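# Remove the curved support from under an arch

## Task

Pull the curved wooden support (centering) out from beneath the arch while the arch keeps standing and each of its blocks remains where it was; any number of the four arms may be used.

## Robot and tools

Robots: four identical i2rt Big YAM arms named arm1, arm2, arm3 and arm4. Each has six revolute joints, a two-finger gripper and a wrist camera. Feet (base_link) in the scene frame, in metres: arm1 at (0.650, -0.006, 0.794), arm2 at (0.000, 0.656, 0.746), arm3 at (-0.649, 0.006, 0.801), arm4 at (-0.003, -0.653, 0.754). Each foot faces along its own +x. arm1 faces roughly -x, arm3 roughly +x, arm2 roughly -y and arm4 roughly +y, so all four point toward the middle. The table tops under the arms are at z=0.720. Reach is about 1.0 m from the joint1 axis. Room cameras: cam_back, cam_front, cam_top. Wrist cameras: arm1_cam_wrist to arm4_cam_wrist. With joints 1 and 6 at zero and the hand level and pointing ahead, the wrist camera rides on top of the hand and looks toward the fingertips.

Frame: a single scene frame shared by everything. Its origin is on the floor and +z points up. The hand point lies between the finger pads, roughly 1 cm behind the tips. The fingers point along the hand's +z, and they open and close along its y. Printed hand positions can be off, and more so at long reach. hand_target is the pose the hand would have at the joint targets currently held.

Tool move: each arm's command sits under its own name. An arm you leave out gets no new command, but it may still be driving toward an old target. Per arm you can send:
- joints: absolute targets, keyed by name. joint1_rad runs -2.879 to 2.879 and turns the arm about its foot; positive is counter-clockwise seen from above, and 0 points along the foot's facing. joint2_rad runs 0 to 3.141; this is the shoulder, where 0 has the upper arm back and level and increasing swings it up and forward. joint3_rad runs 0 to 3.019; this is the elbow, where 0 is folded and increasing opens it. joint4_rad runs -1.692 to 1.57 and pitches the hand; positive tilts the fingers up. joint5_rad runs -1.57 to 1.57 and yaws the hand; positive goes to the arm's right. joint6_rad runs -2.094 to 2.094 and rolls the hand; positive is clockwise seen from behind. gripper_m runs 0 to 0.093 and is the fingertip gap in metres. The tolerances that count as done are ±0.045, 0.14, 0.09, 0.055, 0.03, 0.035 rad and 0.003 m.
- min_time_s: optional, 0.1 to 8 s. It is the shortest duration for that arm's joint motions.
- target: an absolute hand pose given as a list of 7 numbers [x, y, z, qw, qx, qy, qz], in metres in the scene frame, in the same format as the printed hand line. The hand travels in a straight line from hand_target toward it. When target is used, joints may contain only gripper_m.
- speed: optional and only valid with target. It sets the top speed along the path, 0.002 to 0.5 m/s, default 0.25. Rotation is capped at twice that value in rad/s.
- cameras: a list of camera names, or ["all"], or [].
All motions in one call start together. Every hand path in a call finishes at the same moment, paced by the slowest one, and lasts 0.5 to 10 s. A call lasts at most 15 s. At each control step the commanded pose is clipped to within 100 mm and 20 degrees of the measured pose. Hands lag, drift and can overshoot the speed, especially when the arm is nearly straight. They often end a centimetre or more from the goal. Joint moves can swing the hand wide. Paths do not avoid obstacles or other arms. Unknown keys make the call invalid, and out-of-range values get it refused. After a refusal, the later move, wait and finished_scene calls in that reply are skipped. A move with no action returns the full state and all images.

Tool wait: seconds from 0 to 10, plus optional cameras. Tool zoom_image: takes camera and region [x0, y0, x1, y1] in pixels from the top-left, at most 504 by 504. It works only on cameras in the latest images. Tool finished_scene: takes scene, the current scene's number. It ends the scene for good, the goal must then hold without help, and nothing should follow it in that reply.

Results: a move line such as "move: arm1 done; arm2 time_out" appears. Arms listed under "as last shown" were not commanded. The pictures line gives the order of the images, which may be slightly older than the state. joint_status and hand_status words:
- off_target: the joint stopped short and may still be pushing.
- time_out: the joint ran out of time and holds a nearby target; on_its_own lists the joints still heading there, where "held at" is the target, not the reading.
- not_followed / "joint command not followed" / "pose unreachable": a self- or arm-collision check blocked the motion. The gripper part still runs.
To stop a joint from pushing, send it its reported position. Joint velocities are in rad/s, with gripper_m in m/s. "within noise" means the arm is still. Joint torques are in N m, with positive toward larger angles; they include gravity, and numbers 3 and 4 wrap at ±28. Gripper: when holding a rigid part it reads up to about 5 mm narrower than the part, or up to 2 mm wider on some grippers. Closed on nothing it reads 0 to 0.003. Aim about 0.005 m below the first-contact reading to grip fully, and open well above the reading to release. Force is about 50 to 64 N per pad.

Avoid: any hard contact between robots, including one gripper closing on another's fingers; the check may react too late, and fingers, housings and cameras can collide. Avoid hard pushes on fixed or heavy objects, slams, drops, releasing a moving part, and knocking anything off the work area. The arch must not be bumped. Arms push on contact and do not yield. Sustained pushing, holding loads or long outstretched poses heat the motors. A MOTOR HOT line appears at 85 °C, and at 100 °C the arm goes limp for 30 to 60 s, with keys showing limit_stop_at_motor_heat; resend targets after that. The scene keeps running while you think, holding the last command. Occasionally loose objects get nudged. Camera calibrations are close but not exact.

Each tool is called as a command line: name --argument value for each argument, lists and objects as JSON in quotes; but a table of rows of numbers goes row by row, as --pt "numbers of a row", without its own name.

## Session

move

Scene clock: 0.00 s.
Joint torques (N m): no reading
Motor temperatures (°C): arm1=[36 33 36 30 28 30 32] | arm2=[36 31 33 31 33 28 29] | arm3=[30 38 34 31 29 29 34] | arm4=[33 32 31 35 32 27 34]
Heat: arm1: hottest joint1_rad 36 °C; arm2: hottest joint1_rad 36 °C; arm3: hottest joint2_rad 38 °C; arm4: hottest joint4_rad 35 °C.
Joint velocities: within noise
arm1.joint_positions: joint1_rad=-0.792 joint2_rad=+0.597 joint3_rad=+1.317 joint4_rad=-1.235 joint5_rad=+0.036 joint6_rad=+0.139 gripper_m=+0.09396
arm1.joint_status: not commanded
arm1.hand: x=+0.4866 y=+0.1760 z=+1.3259 quat_wxyz=(-0.185, +0.761, -0.404, -0.473) (m; scene frame)
arm1.hand_target: x=+0.4882 y=+0.1742 z=+1.3369 quat_wxyz=(-0.188, +0.755, -0.401, -0.483) (m; scene frame)
arm1.hand_status: not commanded
arm2.joint_positions: joint1_rad=+0.031 joint2_rad=+0.603 joint3_rad=+1.457 joint4_rad=-1.387 joint5_rad=-0.263 joint6_rad=+0.761 gripper_m=+0.09396
arm2.joint_status: not commanded
arm2.hand: x=+0.0421 y=+0.4486 z=+1.3126 quat_wxyz=(-0.497, -0.768, -0.393, +0.094) (m; scene frame)
arm2.hand_target: x=+0.0421 y=+0.4516 z=+1.3209 quat_wxyz=(-0.505, -0.763, -0.391, +0.098) (m; scene frame)
arm2.hand_status: not commanded
arm3.joint_positions: joint1_rad=+0.554 joint2_rad=+0.643 joint3_rad=+1.438 joint4_rad=-1.241 joint5_rad=+0.294 joint6_rad=+0.554 gripper_m=+0.09396
arm3.joint_status: not commanded
arm3.hand: x=-0.4138 y=+0.1037 z=+1.3791 quat_wxyz=(-0.507, -0.061, -0.841, -0.178) (m; scene frame)
arm3.hand_target: x=-0.4167 y=+0.1018 z=+1.3926 quat_wxyz=(-0.517, -0.063, -0.833, -0.186) (m; scene frame)
arm3.hand_status: not commanded
arm4.joint_positions: joint1_rad=-0.454 joint2_rad=+0.631 joint3_rad=+1.450 joint4_rad=-1.565 joint5_rad=-0.075 joint6_rad=-0.150 gripper_m=+0.09396
arm4.joint_status: not commanded
arm4.hand: x=+0.0668 y=-0.4724 z=+1.2759 quat_wxyz=(-0.346, +0.552, -0.728, -0.214) (m; scene frame)
arm4.hand_target: x=+0.0658 y=-0.4742 z=+1.2836 quat_wxyz=(-0.354, +0.550, -0.724, -0.218) (m; scene frame)
arm4.hand_status: not commanded
pictures: arm1_cam_wrist, arm2_cam_wrist, arm3_cam_wrist, arm4_cam_wrist, cam_back, cam_front, cam_top
camera_calibration:
arm1_cam_wrist: T_world_to_cam=[[0.797319, 0.596147, -0.0942867, -0.368986], [0.509163, -0.748247, -0.4253, 0.451023], [-0.324091, 0.291093, -0.900128, 1.42768], [0, 0, 0, 1]] pos_world=[0.527254, 0.141859, 1.44212]
arm2_cam_wrist: T_world_to_cam=[[-0.701394, 0.201794, -0.683612, 0.835716], [0.409312, 0.899214, -0.154522, -0.212758], [0.583532, -0.388191, -0.713301, 1.21205], [0, 0, 0, 1]] pos_world=[-0.0340186, 0.493179, 1.40298]
arm3_cam_wrist: T_world_to_cam=[[0.0879263, -0.924112, -0.371868, 0.64589], [-0.911985, 0.0754847, -0.403218, 0.172778], [0.400689, 0.374592, -0.83614, 1.40781], [0, 0, 0, 1]] pos_world=[-0.463312, 0.0564809, 1.48697]
arm4_cam_wrist: T_world_to_cam=[[0.951578, -0.295641, 0.084239, -0.312856], [-0.273853, -0.939752, -0.204623, -0.161551], [0.139659, 0.171646, -0.975209, 1.44366], [0, 0, 0, 1]] pos_world=[0.0518457, -0.492109, 1.40116]

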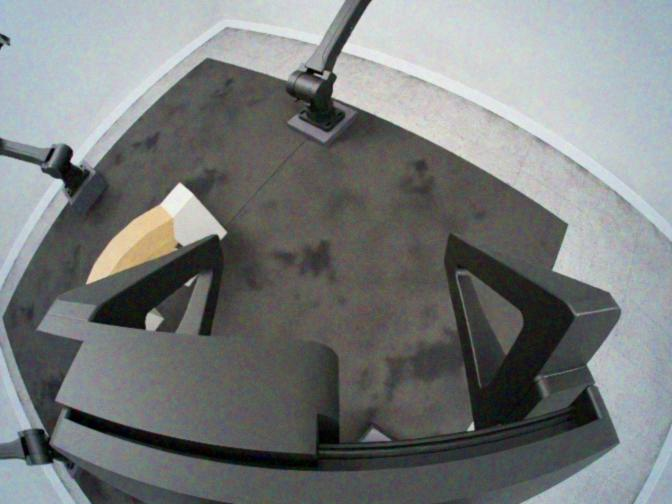

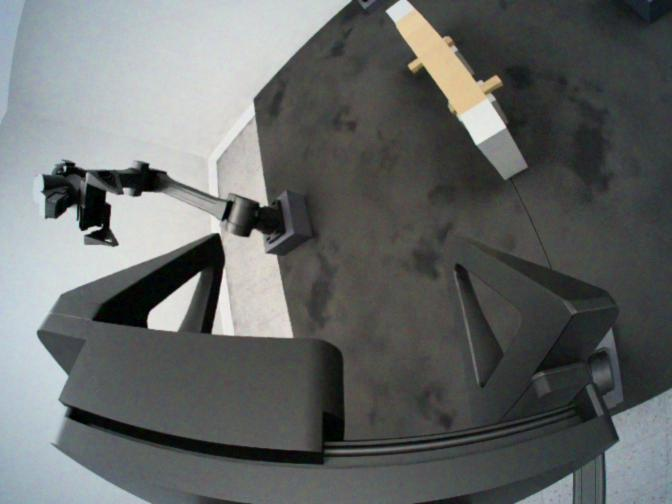

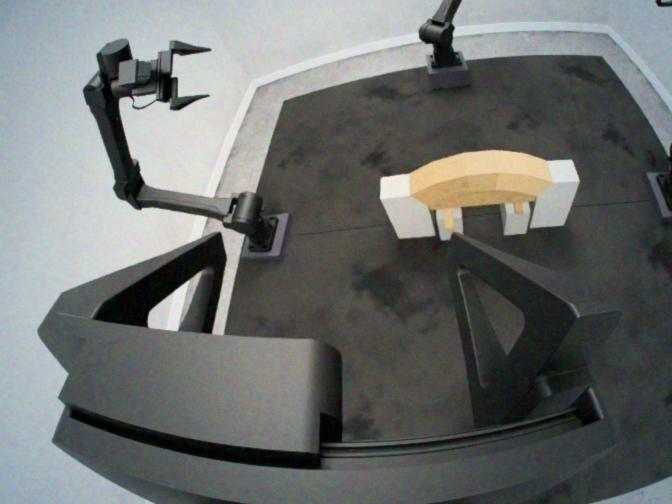

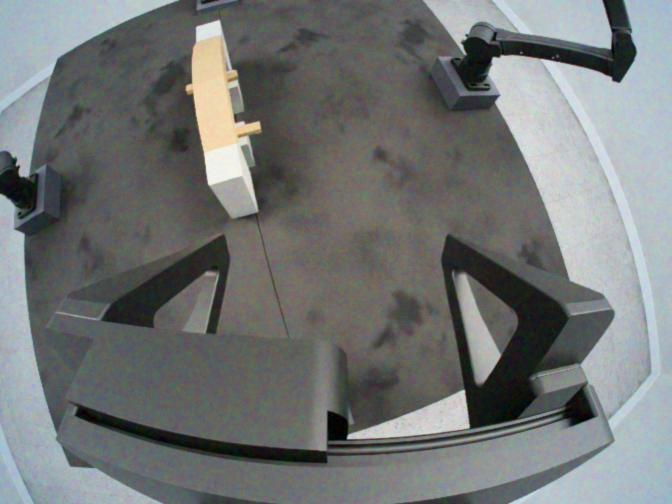

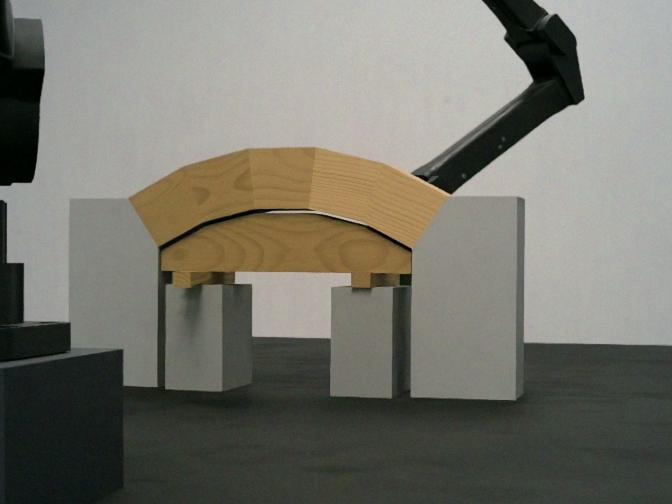

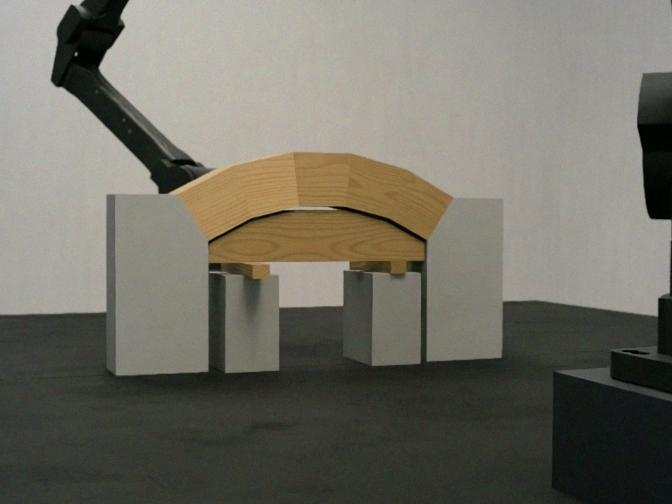

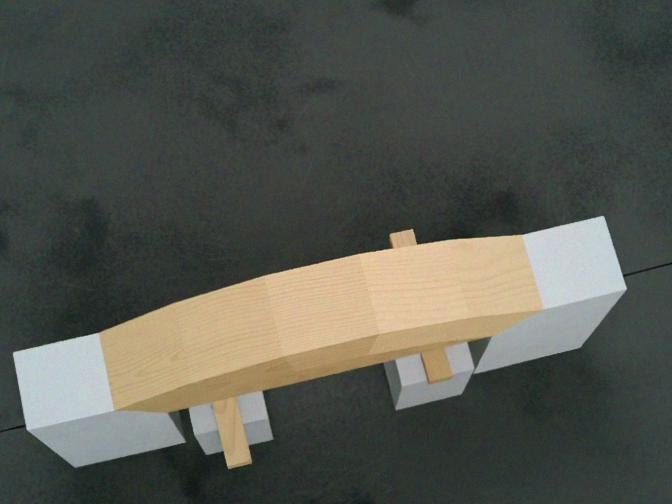

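move --arm4 '{"target":[0.09,-0.33,0.85,0.5,-0.5,0.5,0.5],"speed":0.4,"joints":{"gripper_m":0.0}}' --arm2 '{"target":[-0.08,0.33,0.85,0.5,0.5,0.5,-0.5],"speed":0.4,"joints":{"gripper_m":0.0}}' --arm3 '{"target":[-0.15,0,0.87,0.7071,0,0.7071,0],"speed":0.4,"joints":{"gripper_m":0.093}}' --arm1 '{"target":[0.2,-0.005,0.90,-0.5,-0.5,0.5,0.5],"speed":0.4,"joints":{"gripper_m":0.093}}' --cameras '["all"]'

zoom_image --camera "cam_front" --region '[190, 190, 450, 385]'

zoom_image --camera "cam_back" --region '[150, 190, 430, 400]'

Scene clock: 5.23 s.
Joint torques (N m): arm1=[0.73 -6.07 3.08 3.63 0.11 -0.06] | arm2=[1.85 2.73 14.04 1.85 0 0.1] | arm3=[-0.97 -9.35 3.74 2.25 -0.03 -0.03] | arm4=[-1.14 3.08 12.18 1.73 -0.04 0.02]
Motor temperatures (°C): arm1=[36 33 36 30 28 30 31] | arm2=[36 31 34 31 33 28 29] | arm3=[30 38 35 31 29 29 34] | arm4=[33 32 31 35 32 27 34]
Heat: arm1: hottest joint1_rad 36 °C; arm2: hottest joint1_rad 36 °C; arm3: hottest joint2_rad 38 °C; arm4: hottest joint4_rad 35 °C.
move: arm1 done; arm2 not_followed; arm3 done; arm4 not_followed
Joint velocities: within noise
arm1.joint_positions: joint1_rad=+0.006 joint2_rad=+1.765 joint3_rad=+0.283 joint4_rad=+1.454 joint5_rad=-0.009 joint6_rad=+1.568 gripper_m=+0.09309
arm1.joint_status: all done
arm1.hand: x=+0.2074 y=+0.0005 z=+0.8976 quat_wxyz=(+0.488, +0.506, -0.506, -0.500) (m; scene frame)
arm1.hand_target: x=+0.2002 y=-0.0050 z=+0.9001 quat_wxyz=(+0.500, +0.500, -0.500, -0.500) (m; scene frame)
arm1.hand_status: done (0.010 m and 1.6 deg from the pose sent, 0.544 m and 86.8 deg at the start)
arm2.joint_positions: joint1_rad=-0.356 joint2_rad=+0.268 joint3_rad=+0.101 joint4_rad=-0.057 joint5_rad=-0.373 joint6_rad=+0.119 gripper_m=+0.00055
arm2.joint_status: all done
arm2.on_its_own: joint1_rad is held at -0.347, not at its first target +0.031; joint2_rad is held at +0.260, not at its first target +0.601; joint3_rad is held at +0.135, not at its first target +1.473; joint4_rad is held at -0.068, not at its first target -1.384; joint5_rad is held at -0.373, not at its first target -0.263; joint6_rad is held at +0.129, not at its first target +0.762
arm2.hand: x=-0.0520 y=+0.3726 z=+0.9268 quat_wxyz=(-0.484, -0.607, -0.484, +0.404) (m; scene frame)
arm2.hand_target: x=-0.0504 y=+0.3698 z=+0.9470 quat_wxyz=(-0.494, -0.597, -0.481, +0.410) (m; scene frame)
arm2.hand_status: not_followed (0.092 m and 16.6 deg from the pose sent, 0.493 m and 57.7 deg at the start; a joint's target at an end of its range on 47 of 101 steps)
arm3.joint_positions: joint1_rad=-0.045 joint2_rad=+1.955 joint3_rad=+0.429 joint4_rad=+1.509 joint5_rad=-0.014 joint6_rad=+0.017 gripper_m=+0.09309
arm3.joint_status: all done
arm3.hand: x=-0.1566 y=+0.0048 z=+0.8674 quat_wxyz=(-0.698, -0.001, -0.716, -0.006) (m; scene frame)
arm3.hand_target: x=-0.1503 y=+0.0001 z=+0.8699 quat_wxyz=(-0.707, +0.000, -0.707, +0.000) (m; scene frame)
arm3.hand_status: done (0.009 m and 1.6 deg from the pose sent, 0.583 m and 35.2 deg at the start)
arm4.joint_positions: joint1_rad=-0.572 joint2_rad=+0.372 joint3_rad=+0.052 joint4_rad=+0.042 joint5_rad=-0.499 joint6_rad=-0.129 gripper_m=+0.00097
arm4.joint_status: all done
arm4.on_its_own: joint1_rad is held at -0.571, not at its first target -0.454; joint2_rad is held at +0.367, not at its first target +0.629; joint3_rad is held at +0.078, not at its first target +1.466; joint4_rad is held at +0.033, not at its first target -1.562; joint5_rad is held at -0.499, not at its first target -0.075
arm4.hand: x=+0.0757 y=-0.3787 z=+0.9060 quat_wxyz=(-0.453, +0.539, -0.572, -0.421) (m; scene frame)
arm4.hand_target: x=+0.0776 y=-0.3756 z=+0.9204 quat_wxyz=(-0.462, +0.537, -0.565, -0.423) (m; scene frame)
arm4.hand_status: not_followed (0.076 m and 14.1 deg from the pose sent, 0.450 m and 46.2 deg at the start; a joint's target at an end of its range on 42 of 101 steps)
pictures: arm1_cam_wrist, arm2_cam_wrist, arm3_cam_wrist, arm4_cam_wrist, cam_back, cam_front, cam_top
pose unreachable (arm2 arm): on one or more control steps of this call this arm could not follow its commanded pose, so it was not sent that pose on those steps. On the call's last step it was still not sent that pose. It may still have moved: this result reports where it is.
cause: moving toward the commanded pose would bring two parts of the arm too close to each other (its shoulder (the part past joint 1) and its forearm (the part past joint 3), 48 mm apart when it was first held).
pose unreachable (arm4 arm): on one or more control steps of this call this arm could not follow its commanded pose, so it was not sent that pose on those steps. On the call's last step it was still not sent that pose. It may still have moved: this result reports where it is.
cause: moving toward the commanded pose would bring two parts of the arm too close to each other (its shoulder (the part past joint 1) and its forearm (the part past joint 3), 26 mm apart when it was first held).
camera_calibration:
arm1_cam_wrist: T_world_to_cam=[[0.0375939, 0.0115121, -0.999227, 0.887973], [0.572003, -0.820162, 0.0120714, -0.125879], [-0.819389, -0.572015, -0.0374181, 0.331611], [0, 0, 0, 1]] pos_world=[0.310339, 0.0762227, 0.901214]
arm2_cam_wrist: T_world_to_cam=[[-0.9794, 0.0687991, -0.189848, 0.098885], [0.179878, 0.724464, -0.665428, 0.361151], [0.0917574, -0.68587, -0.721916, 1.05552], [0, 0, 0, 1]] pos_world=[-0.0649671, 0.455506, 1.02109]
arm3_cam_wrist: T_world_to_cam=[[0.0205438, -0.999672, -0.0153017, 0.0221383], [-0.628841, -0.00102155, -0.777533, 0.577914], [0.777262, 0.0255959, -0.628656, 0.794696], [0, 0, 0, 1]] pos_world=[-0.254726, 0.00238045, 0.949276]
arm4_cam_wrist: T_world_to_cam=[[0.997399, -0.0690101, 0.020816, -0.122717], [-0.0390447, -0.759999, -0.648751, 0.306027], [0.0605905, 0.646251, -0.760716, 1.05699], [0, 0, 0, 1]] pos_world=[0.070303, -0.458971, 1.00516]

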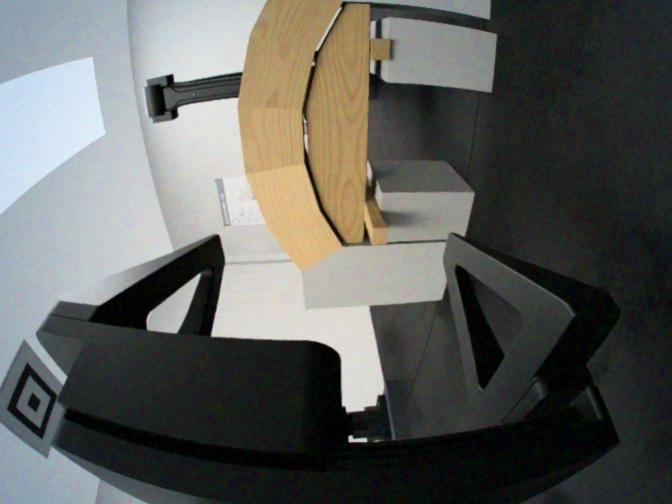

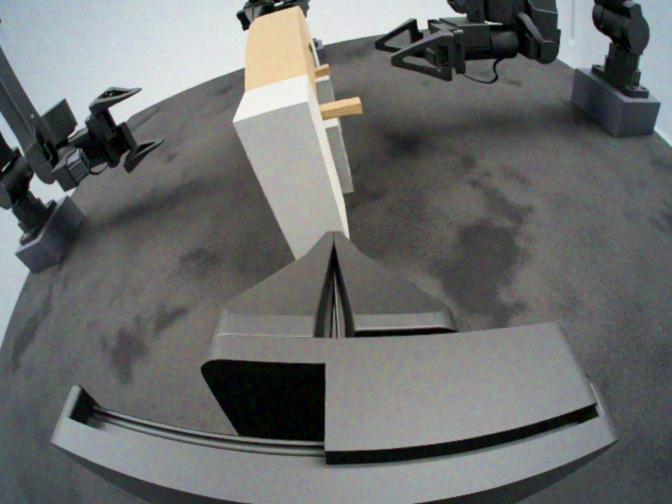

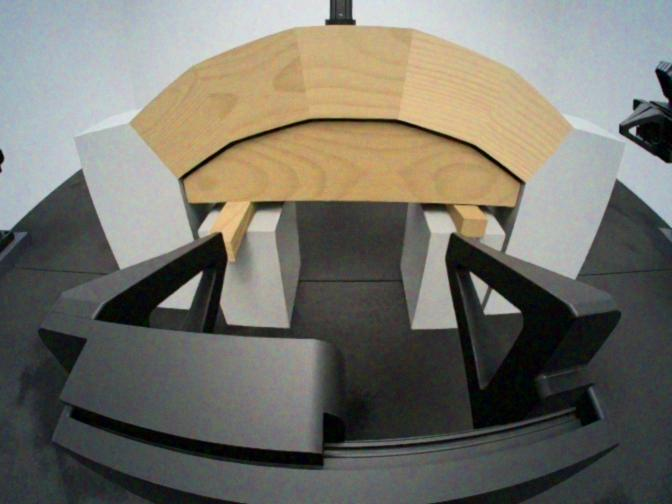

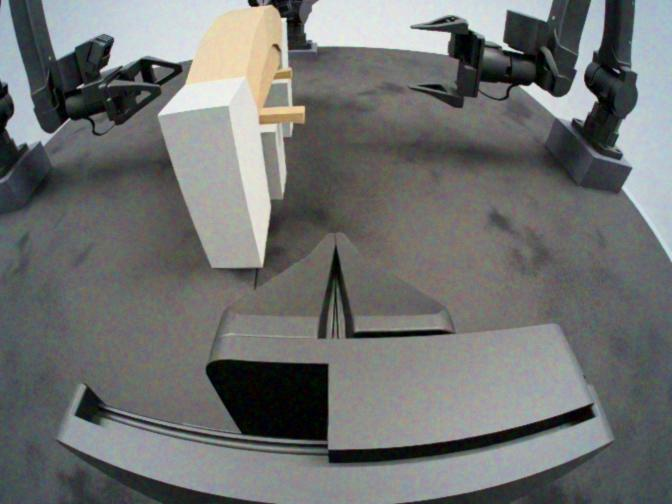

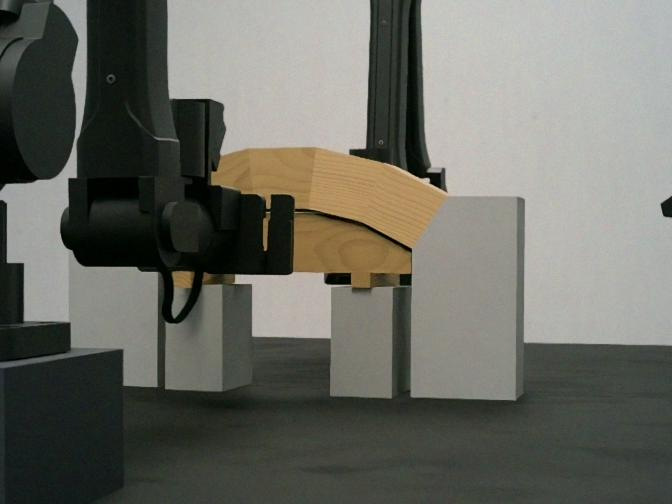

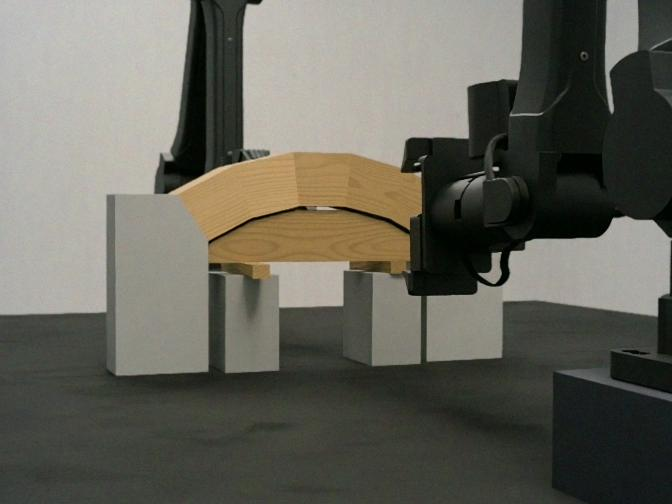

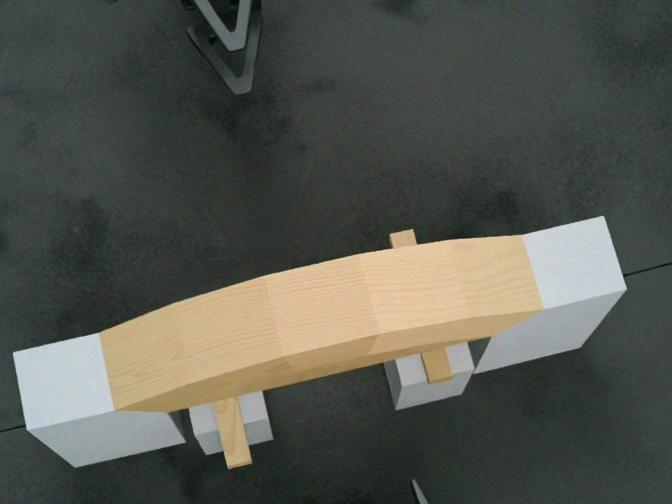

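Scaled by 1.938 from the camera's 672x504 image, which has a finer 960x720 frame.

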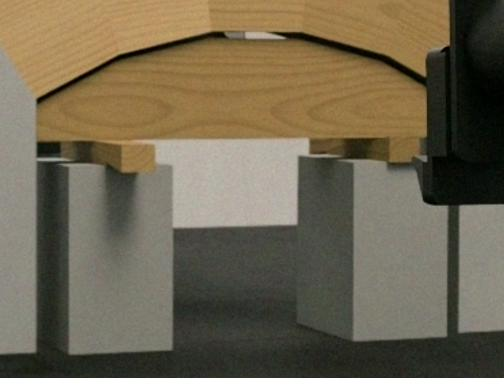

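Scaled by 1.800 from the camera's 672x504 image, which has a finer 960x720 frame.

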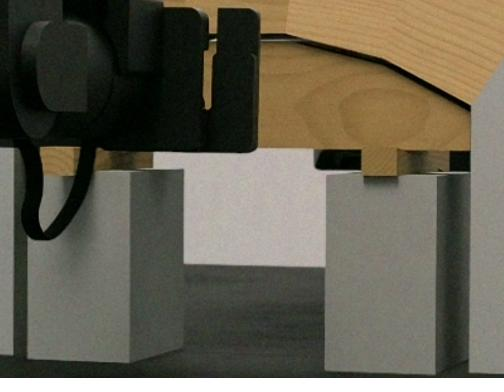

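move --arm3 '{"target":[-0.08,-0.012,0.845,0.7071,0.004,0.7071,-0.004],"speed":0.3}' --arm1 '{"target":[0.10,-0.010,0.870,-0.498,-0.498,0.502,0.502],"speed":0.3}' --cameras '["arm2_cam_wrist","arm3_cam_wrist","arm1_cam_wrist","arm4_cam_wrist","cam_top"]'

zoom_image --camera "arm2_cam_wrist" --region '[200, 0, 460, 195]'

zoom_image --camera "arm4_cam_wrist" --region '[140, 0, 440, 225]'

Scene clock: 6.97 s.
Joint torques (N m): arm1=[0.38 -9.7 4.1 1.66 0.11 -0.08] | arm2=[1.96 2.61 14 1.91 0.02 0.09] | arm3=[-0.97 -11.63 4.92 1.07 -0.02 -0.02] | arm4=[-0.91 3.37 12.18 1.8 -0.07 0.01]
Motor temperatures (°C): arm1=[36 33 36 30 28 30 31] | arm2=[36 31 34 31 33 28 29] | arm3=[30 38 35 31 29 29 34] | arm4=[33 32 32 35 32 27 34]
Heat: arm1: hottest joint1_rad 36 °C; arm2: hottest joint1_rad 36 °C; arm3: hottest joint2_rad 38 °C; arm4: hottest joint4_rad 35 °C.
move: arm1 off_target; arm3 done
Joint velocities: within noise
arm1.joint_positions: joint1_rad=+0.027 joint2_rad=+1.954 joint3_rad=+0.562 joint4_rad=+1.406 joint5_rad=+0.018 joint6_rad=+1.568 gripper_m=+0.09309
arm1.joint_status: not commanded
arm1.hand: x=+0.1085 y=-0.0042 z=+0.8800 quat_wxyz=(+0.497, +0.495, -0.497, -0.511) (m; scene frame)
arm1.hand_target: x=+0.1006 y=-0.0100 z=+0.8701 quat_wxyz=(+0.498, +0.498, -0.502, -0.502) (m; scene frame)
arm1.hand_status: off_target (0.014 m and 1.3 deg from the pose sent, 0.111 m and 1.5 deg at the start)
arm2, arm4: as last shown
arm2.on_its_own: joint1_rad is held at -0.347, not at its first target +0.031; joint2_rad is held at +0.260, not at its first target +0.601; joint3_rad is held at +0.135, not at its first target +1.473; joint4_rad is held at -0.068, not at its first target -1.384; joint5_rad is held at -0.373, not at its first target -0.263; joint6_rad is held at +0.129, not at its first target +0.762
arm3.joint_positions: joint1_rad=-0.069 joint2_rad=+2.074 joint3_rad=+0.633 joint4_rad=+1.452 joint5_rad=-0.025 joint6_rad=+0.016 gripper_m=+0.09309
arm3.joint_status: not commanded
arm3.hand: x=-0.0876 y=-0.0072 z=+0.8498 quat_wxyz=(-0.708, -0.005, -0.706, -0.001) (m; scene frame)
arm3.hand_target: x=-0.0804 y=-0.0119 z=+0.8451 quat_wxyz=(-0.707, -0.004, -0.707, +0.004) (m; scene frame)
arm3.hand_status: done (0.010 m and 0.6 deg from the pose sent, 0.082 m and 1.8 deg at the start)
arm4.on_its_own: joint1_rad is held at -0.571, not at its first target -0.454; joint2_rad is held at +0.367, not at its first target +0.629; joint3_rad is held at +0.078, not at its first target +1.466; joint4_rad is held at +0.033, not at its first target -1.562; joint5_rad is held at -0.499, not at its first target -0.075
pictures: arm1_cam_wrist, arm2_cam_wrist, arm3_cam_wrist, arm4_cam_wrist, cam_top
camera_calibration:
arm1_cam_wrist: T_world_to_cam=[[-0.0031777, 0.0119326, -0.999924, 0.879166], [0.567264, -0.823454, -0.0116294, -0.0515678], [-0.82353, -0.567258, -0.00415225, 0.218351], [0, 0, 0, 1]] pos_world=[0.211865, 0.0709071, 0.879406]
arm2_cam_wrist: T_world_to_cam=[[-0.9794, 0.0687991, -0.189848, 0.098885], [0.179878, 0.724464, -0.665428, 0.361151], [0.0917574, -0.68587, -0.721916, 1.05552], [0, 0, 0, 1]] pos_world=[-0.0649671, 0.455506, 1.02109]
arm3_cam_wrist: T_world_to_cam=[[0.00852011, -0.999866, -0.0140066, 0.00630611], [-0.607464, 0.00595092, -0.794325, 0.623729], [0.794302, 0.0152762, -0.607331, 0.713658], [0, 0, 0, 1]] pos_world=[-0.188021, -0.00830851, 0.928959]
arm4_cam_wrist: T_world_to_cam=[[0.997399, -0.0690101, 0.020816, -0.122717], [-0.0390447, -0.759999, -0.648751, 0.306027], [0.0605905, 0.646251, -0.760716, 1.05699], [0, 0, 0, 1]] pos_world=[0.070303, -0.458971, 1.00516]

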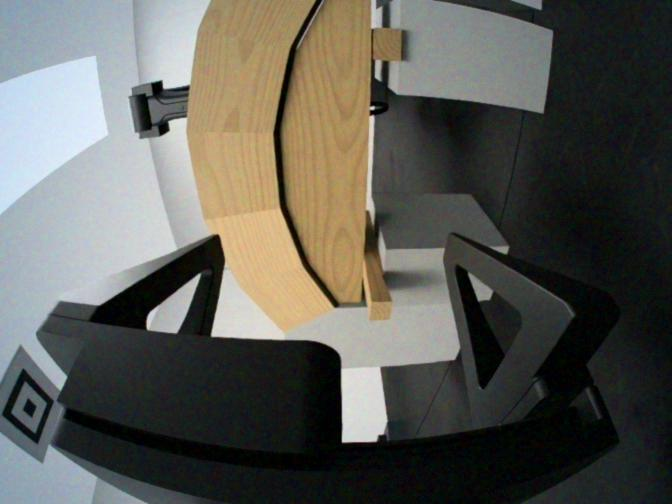

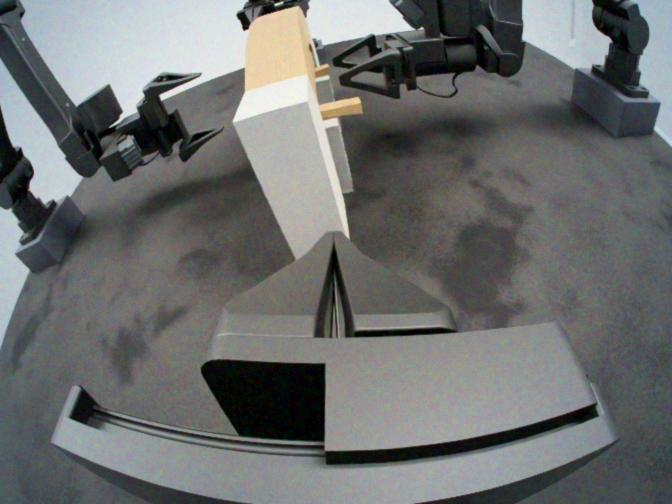

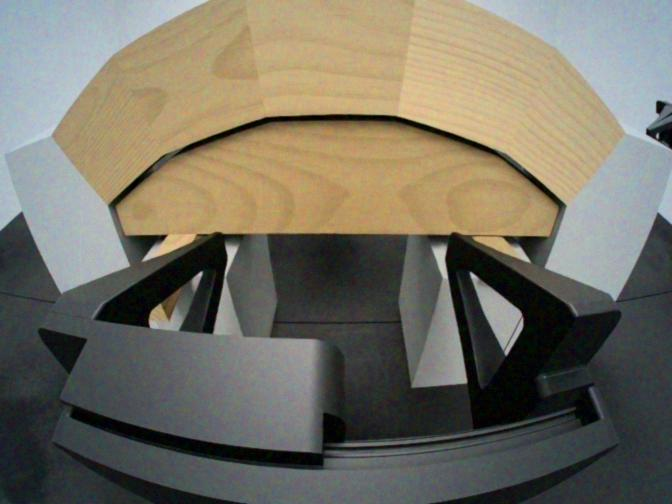

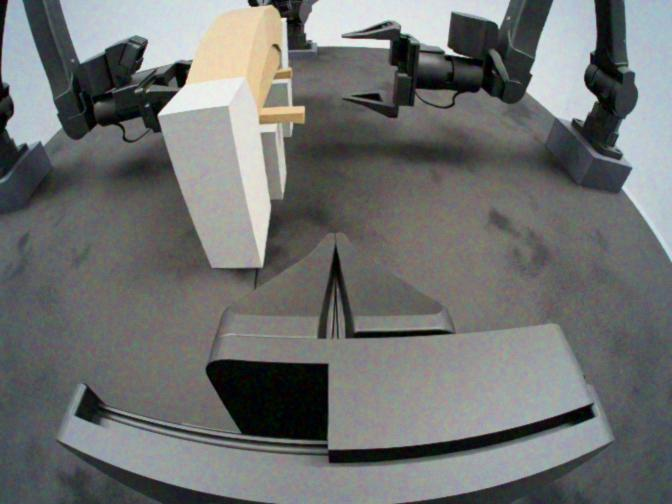

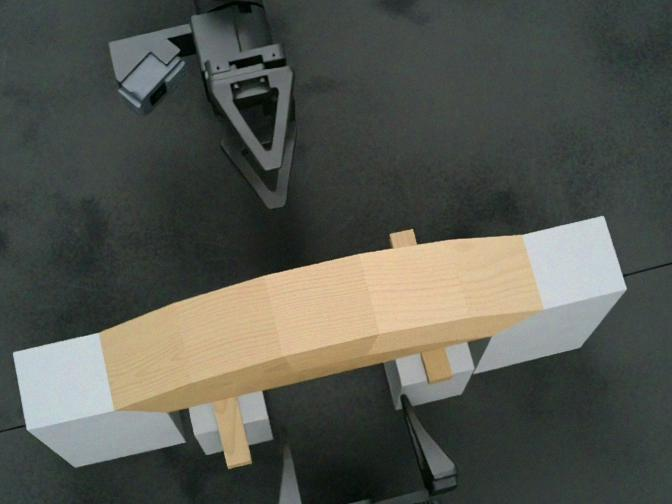

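Scaled by 1.938 from the camera's 672x504 image, which has a finer 960x720 frame.

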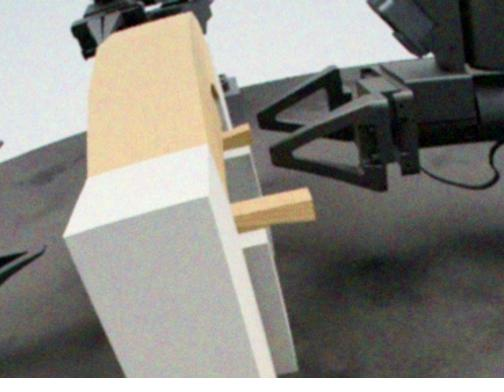

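Scaled by 1.680 from the camera's 672x504 image, which has a finer 960x720 frame.

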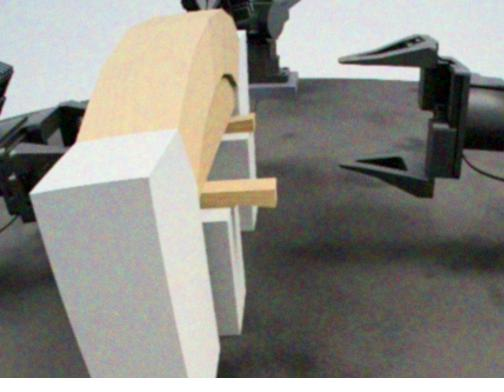

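move --arm3 '{"target":[-0.018,-0.013,0.843,0.7071,0.004,0.7071,-0.004],"speed":0.06}' --cameras '["arm2_cam_wrist","arm3_cam_wrist","arm1_cam_wrist","arm4_cam_wrist","cam_top"]'

zoom_image --camera "arm4_cam_wrist" --region '[140, 0, 440, 225]'

zoom_image --camera "arm2_cam_wrist" --region '[200, 0, 460, 195]'

Scene clock: 9.10 s.
Joint torques (N m): arm1=[0.32 -9.76 4.01 1.69 0.11 -0.08] | arm2=[1.9 2.37 14 1.87 0 0.08] | arm3=[-0.67 -13.1 7.21 0.84 0.12 0.04] | arm4=[-1.38 2.78 12.22 1.73 -0.06 -0.01]
Motor temperatures (°C): arm1=[36 33 36 30 28 30 31] | arm2=[36 31 35 31 33 28 29] | arm3=[30 38 35 31 29 29 34] | arm4=[33 32 32 35 32 27 34]
Heat: arm1: hottest joint1_rad 36 °C; arm2: hottest joint1_rad 36 °C; arm3: hottest joint2_rad 38 °C; arm4: hottest joint4_rad 35 °C.
move: arm3 off_target
Joint velocities: within noise
arm1, arm2, arm4: as last shown
arm1.hand_target: x=+0.1007 y=-0.0100 z=+0.8701 quat_wxyz=(+0.498, +0.498, -0.502, -0.502) (m; scene frame)
arm2.on_its_own: joint1_rad is held at -0.347, not at its first target +0.031; joint2_rad is held at +0.260, not at its first target +0.601; joint3_rad is held at +0.135, not at its first target +1.473; joint4_rad is held at -0.068, not at its first target -1.384; joint5_rad is held at -0.373, not at its first target -0.263; joint6_rad is held at +0.129, not at its first target +0.762
arm3.joint_positions: joint1_rad=-0.069 joint2_rad=+2.115 joint3_rad=+0.796 joint4_rad=+1.325 joint5_rad=-0.025 joint6_rad=+0.011 gripper_m=+0.09308
arm3.joint_status: not commanded
arm3.hand: x=-0.0299 y=-0.0089 z=+0.8471 quat_wxyz=(-0.707, -0.003, -0.708, +0.000) (m; scene frame)
arm3.hand_target: x=-0.0186 y=-0.0129 z=+0.8431 quat_wxyz=(-0.707, -0.004, -0.707, +0.004) (m; scene frame)
arm3.hand_status: off_target (0.013 m and 0.4 deg from the pose sent, 0.070 m and 0.6 deg at the start)
arm4.on_its_own: joint1_rad is held at -0.571, not at its first target -0.454; joint2_rad is held at +0.367, not at its first target +0.629; joint3_rad is held at +0.078, not at its first target +1.466; joint4_rad is held at +0.033, not at its first target -1.562; joint5_rad is held at -0.499, not at its first target -0.075
pictures: arm1_cam_wrist, arm2_cam_wrist, arm3_cam_wrist, arm4_cam_wrist, cam_top
camera_calibration:
arm1_cam_wrist: T_world_to_cam=[[-0.0031777, 0.0119326, -0.999924, 0.879166], [0.567264, -0.823454, -0.0116294, -0.0515678], [-0.82353, -0.567258, -0.00415225, 0.218351], [0, 0, 0, 1]] pos_world=[0.211865, 0.0709071, 0.879406]
arm2_cam_wrist: T_world_to_cam=[[-0.9794, 0.0687991, -0.189848, 0.098885], [0.179878, 0.724464, -0.665428, 0.361151], [0.0917574, -0.68587, -0.721916, 1.05552], [0, 0, 0, 1]] pos_world=[-0.0649671, 0.455506, 1.02109]
arm3_cam_wrist: T_world_to_cam=[[0.00842011, -0.999922, -0.00918297, -0.0000889981], [-0.610802, 0.00212804, -0.79178, 0.654469], [0.791738, 0.0122759, -0.610737, 0.668983], [0, 0, 0, 1]] pos_world=[-0.129908, -0.00969407, 0.926768]
arm4_cam_wrist: T_world_to_cam=[[0.997399, -0.0690101, 0.020816, -0.122717], [-0.0390447, -0.759999, -0.648751, 0.306027], [0.0605905, 0.646251, -0.760716, 1.05699], [0, 0, 0, 1]] pos_world=[0.070303, -0.458971, 1.00516]

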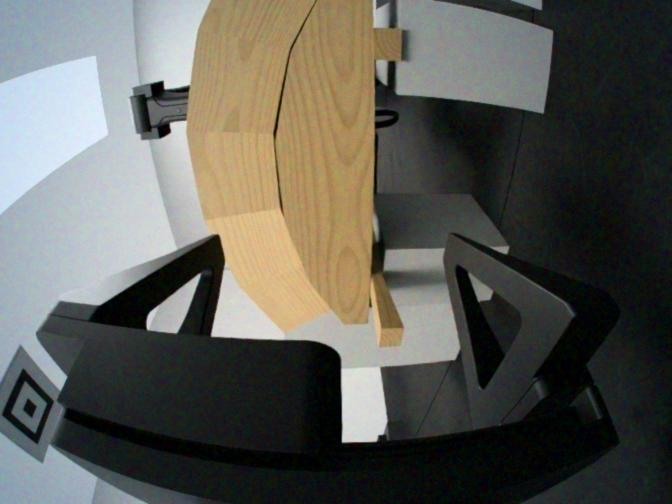

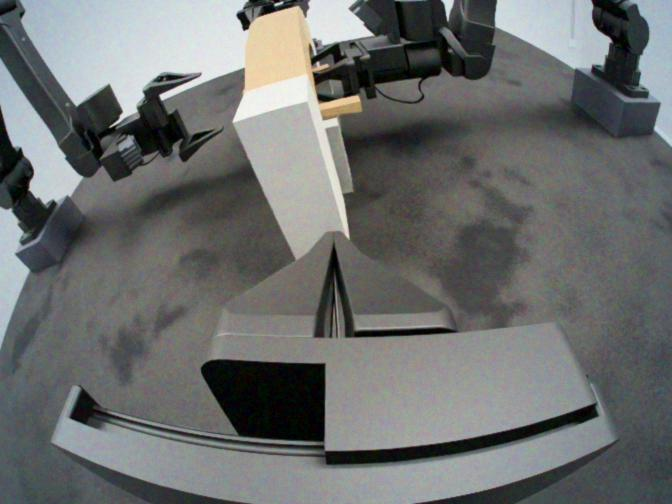

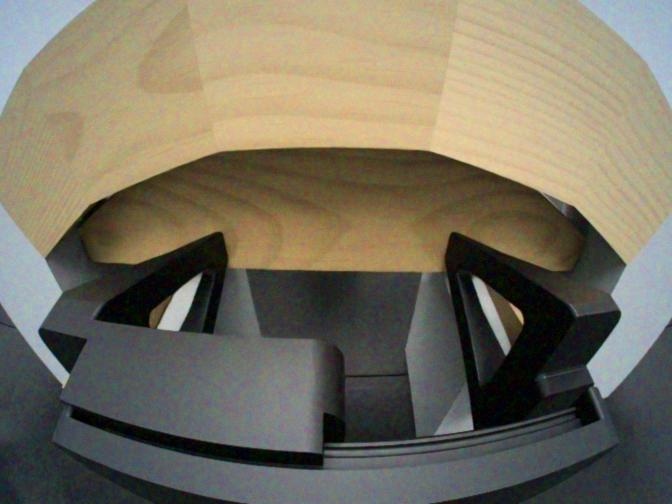

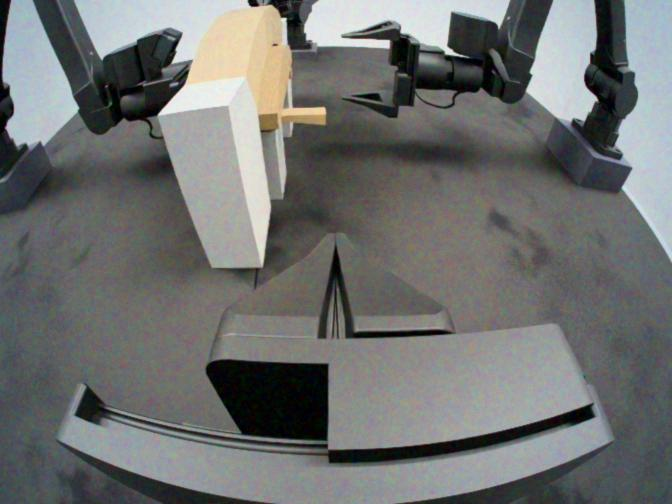

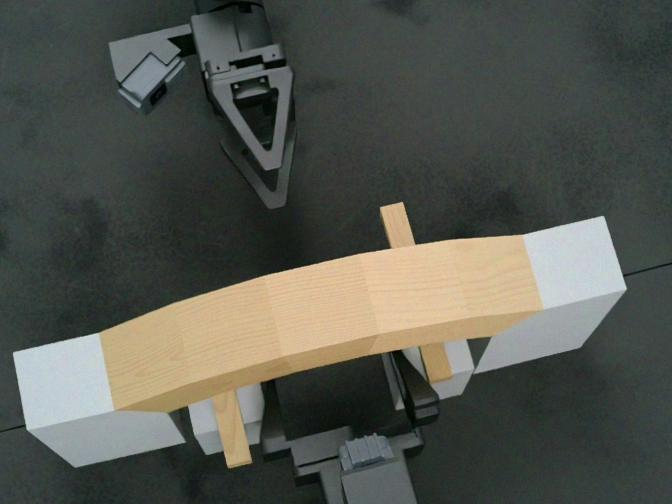

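Scaled by 1.680 from the camera's 672x504 image, which has a finer 960x720 frame.

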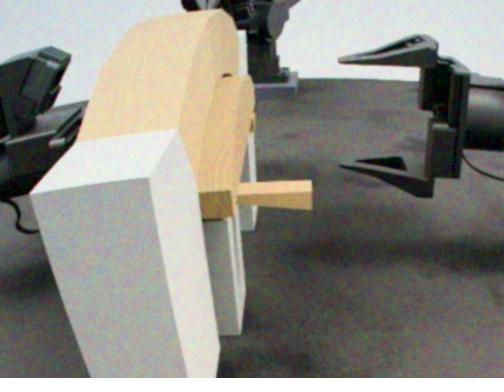

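Scaled by 1.938 from the camera's 672x504 image, which has a finer 960x720 frame.

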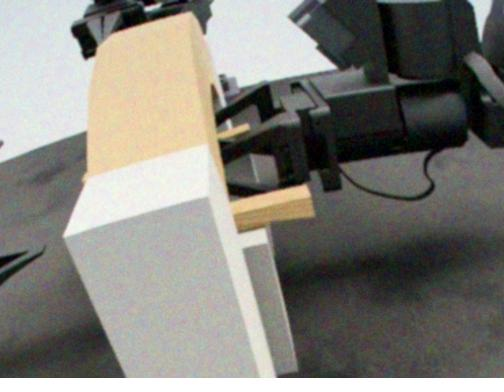

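move --arm1 '{"target":[0.018,-0.018,0.873,-0.498,-0.498,0.502,0.502],"speed":0.1}' --cameras '["arm1_cam_wrist","arm4_cam_wrist","cam_top","cam_front"]'

zoom_image --camera "arm4_cam_wrist" --region '[140, 0, 440, 225]'

zoom_image --camera "cam_top" --region '[180, 130, 440, 325]'

Scene clock: 11.73 s.
Joint torques (N m): arm1=[0.56 -12.22 5.75 1.65 0.11 -0.09] | arm2=[2.02 2.55 14 1.87 0 0.11] | arm3=[-0.62 -12.92 7.2 0.83 0.12 0.02] | arm4=[-1.32 3.19 12.22 1.89 -0.05 0.03]
Motor temperatures (°C): arm1=[36 34 36 30 28 30 31] | arm2=[36 31 35 31 33 28 29] | arm3=[30 39 35 31 29 29 34] | arm4=[33 32 32 35 32 27 34]
Heat: arm1: hottest joint1_rad 36 °C; arm2: hottest joint1_rad 36 °C; arm3: hottest joint2_rad 39 °C; arm4: hottest joint4_rad 35 °C.
move: arm1 off_target
Joint velocities: within noise
arm1.joint_positions: joint1_rad=+0.041 joint2_rad=+2.014 joint3_rad=+0.785 joint4_rad=+1.236 joint5_rad=+0.034 joint6_rad=+1.568 gripper_m=+0.09309
arm1.joint_status: not commanded
arm1.hand: x=+0.0290 y=-0.0102 z=+0.8823 quat_wxyz=(+0.495, +0.495, -0.499, -0.510) (m; scene frame)
arm1.hand_target: x=+0.0189 y=-0.0181 z=+0.8731 quat_wxyz=(+0.498, +0.498, -0.502, -0.502) (m; scene frame)
arm1.hand_status: off_target (0.016 m and 1.1 deg from the pose sent, 0.092 m and 1.3 deg at the start)
arm2, arm3, arm4: as last shown
arm2.on_its_own: joint1_rad is held at -0.347, not at its first target +0.031; joint2_rad is held at +0.260, not at its first target +0.601; joint3_rad is held at +0.135, not at its first target +1.473; joint4_rad is held at -0.068, not at its first target -1.384; joint5_rad is held at -0.373, not at its first target -0.263; joint6_rad is held at +0.129, not at its first target +0.762
arm4.on_its_own: joint1_rad is held at -0.571, not at its first target -0.454; joint2_rad is held at +0.367, not at its first target +0.629; joint3_rad is held at +0.078, not at its first target +1.466; joint4_rad is held at +0.033, not at its first target -1.562; joint5_rad is held at -0.499, not at its first target -0.075
pictures: arm1_cam_wrist, arm4_cam_wrist, cam_front, cam_top
camera_calibration:
arm1_cam_wrist: T_world_to_cam=[[0.0021402, 0.011832, -0.999928, 0.881107], [0.566025, -0.824344, -0.00854289, -0.0141599], [-0.824385, -0.565966, -0.00846149, 0.153368], [0, 0, 0, 1]] pos_world=[0.132563, 0.064703, 0.88222]
arm4_cam_wrist: T_world_to_cam=[[0.997399, -0.0690101, 0.020816, -0.122717], [-0.0390447, -0.759999, -0.648751, 0.306027], [0.0605905, 0.646251, -0.760716, 1.05699], [0, 0, 0, 1]] pos_world=[0.070303, -0.458971, 1.00516]

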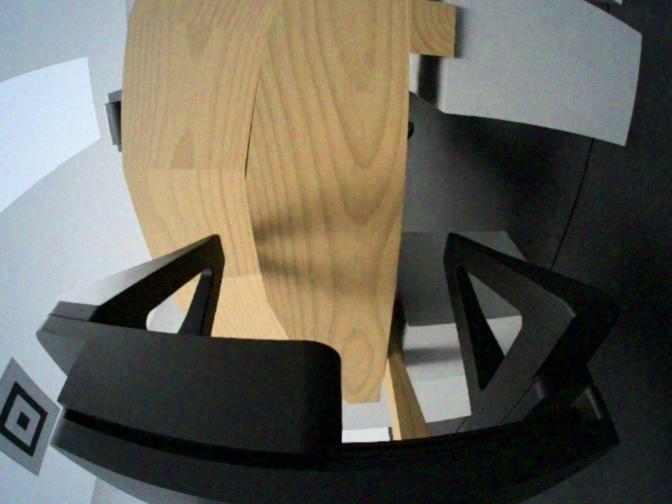

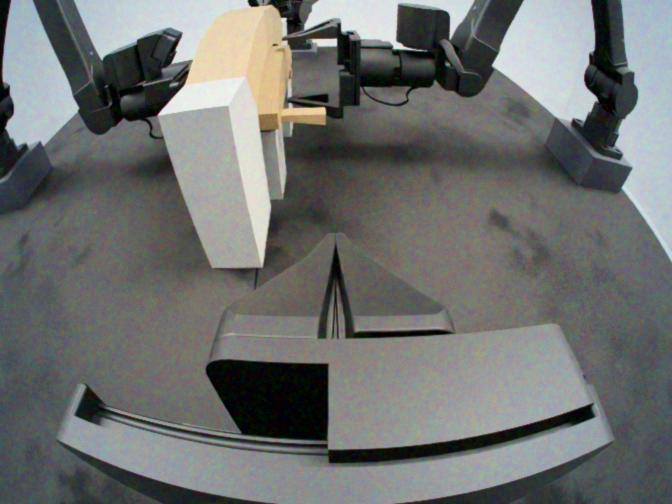

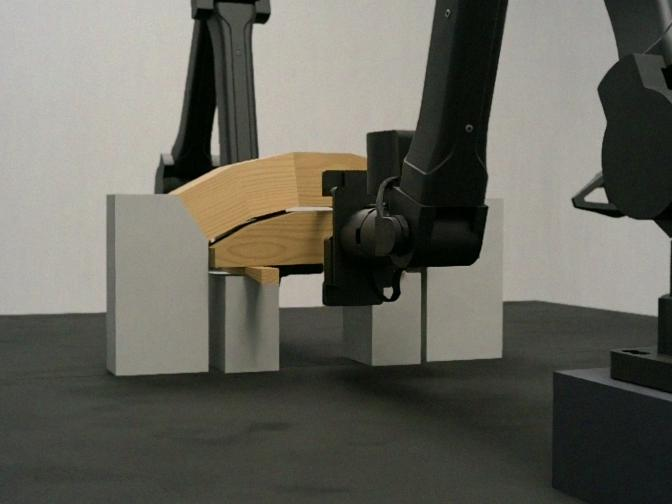

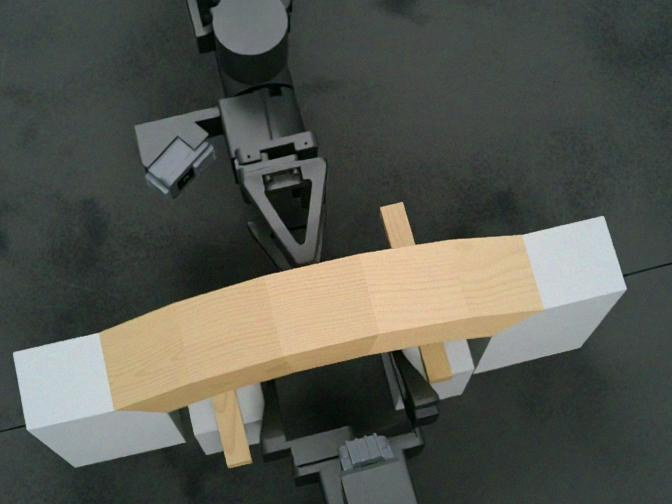

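Scaled by 1.680 from the camera's 672x504 image, which has a finer 960x720 frame.

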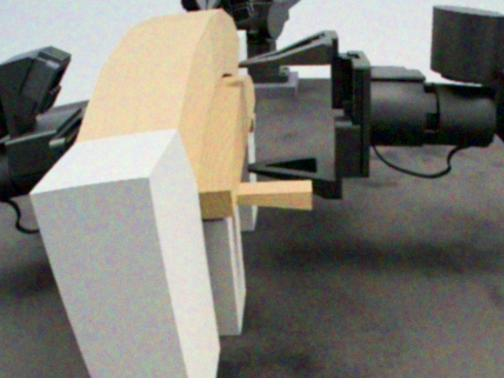

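Scaled by 1.938 from the camera's 672x504 image, which has a finer 960x720 frame.

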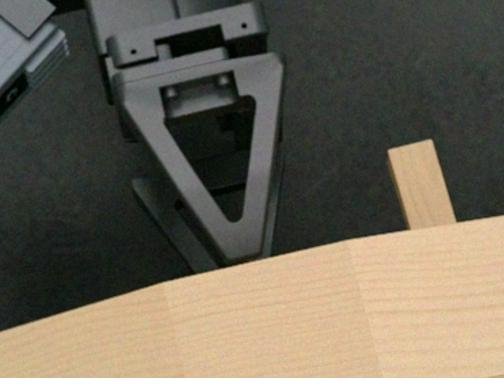

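zoom_image --camera "arm4_cam_wrist" --region '[240, 10, 360, 140]'

Scaled by 3.877 from the camera's 672x504 image, which has a finer 960x720 frame.

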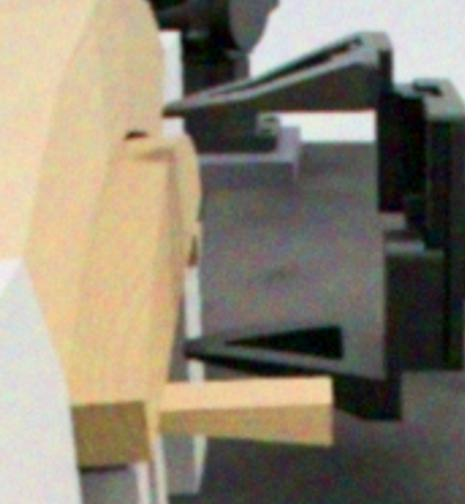

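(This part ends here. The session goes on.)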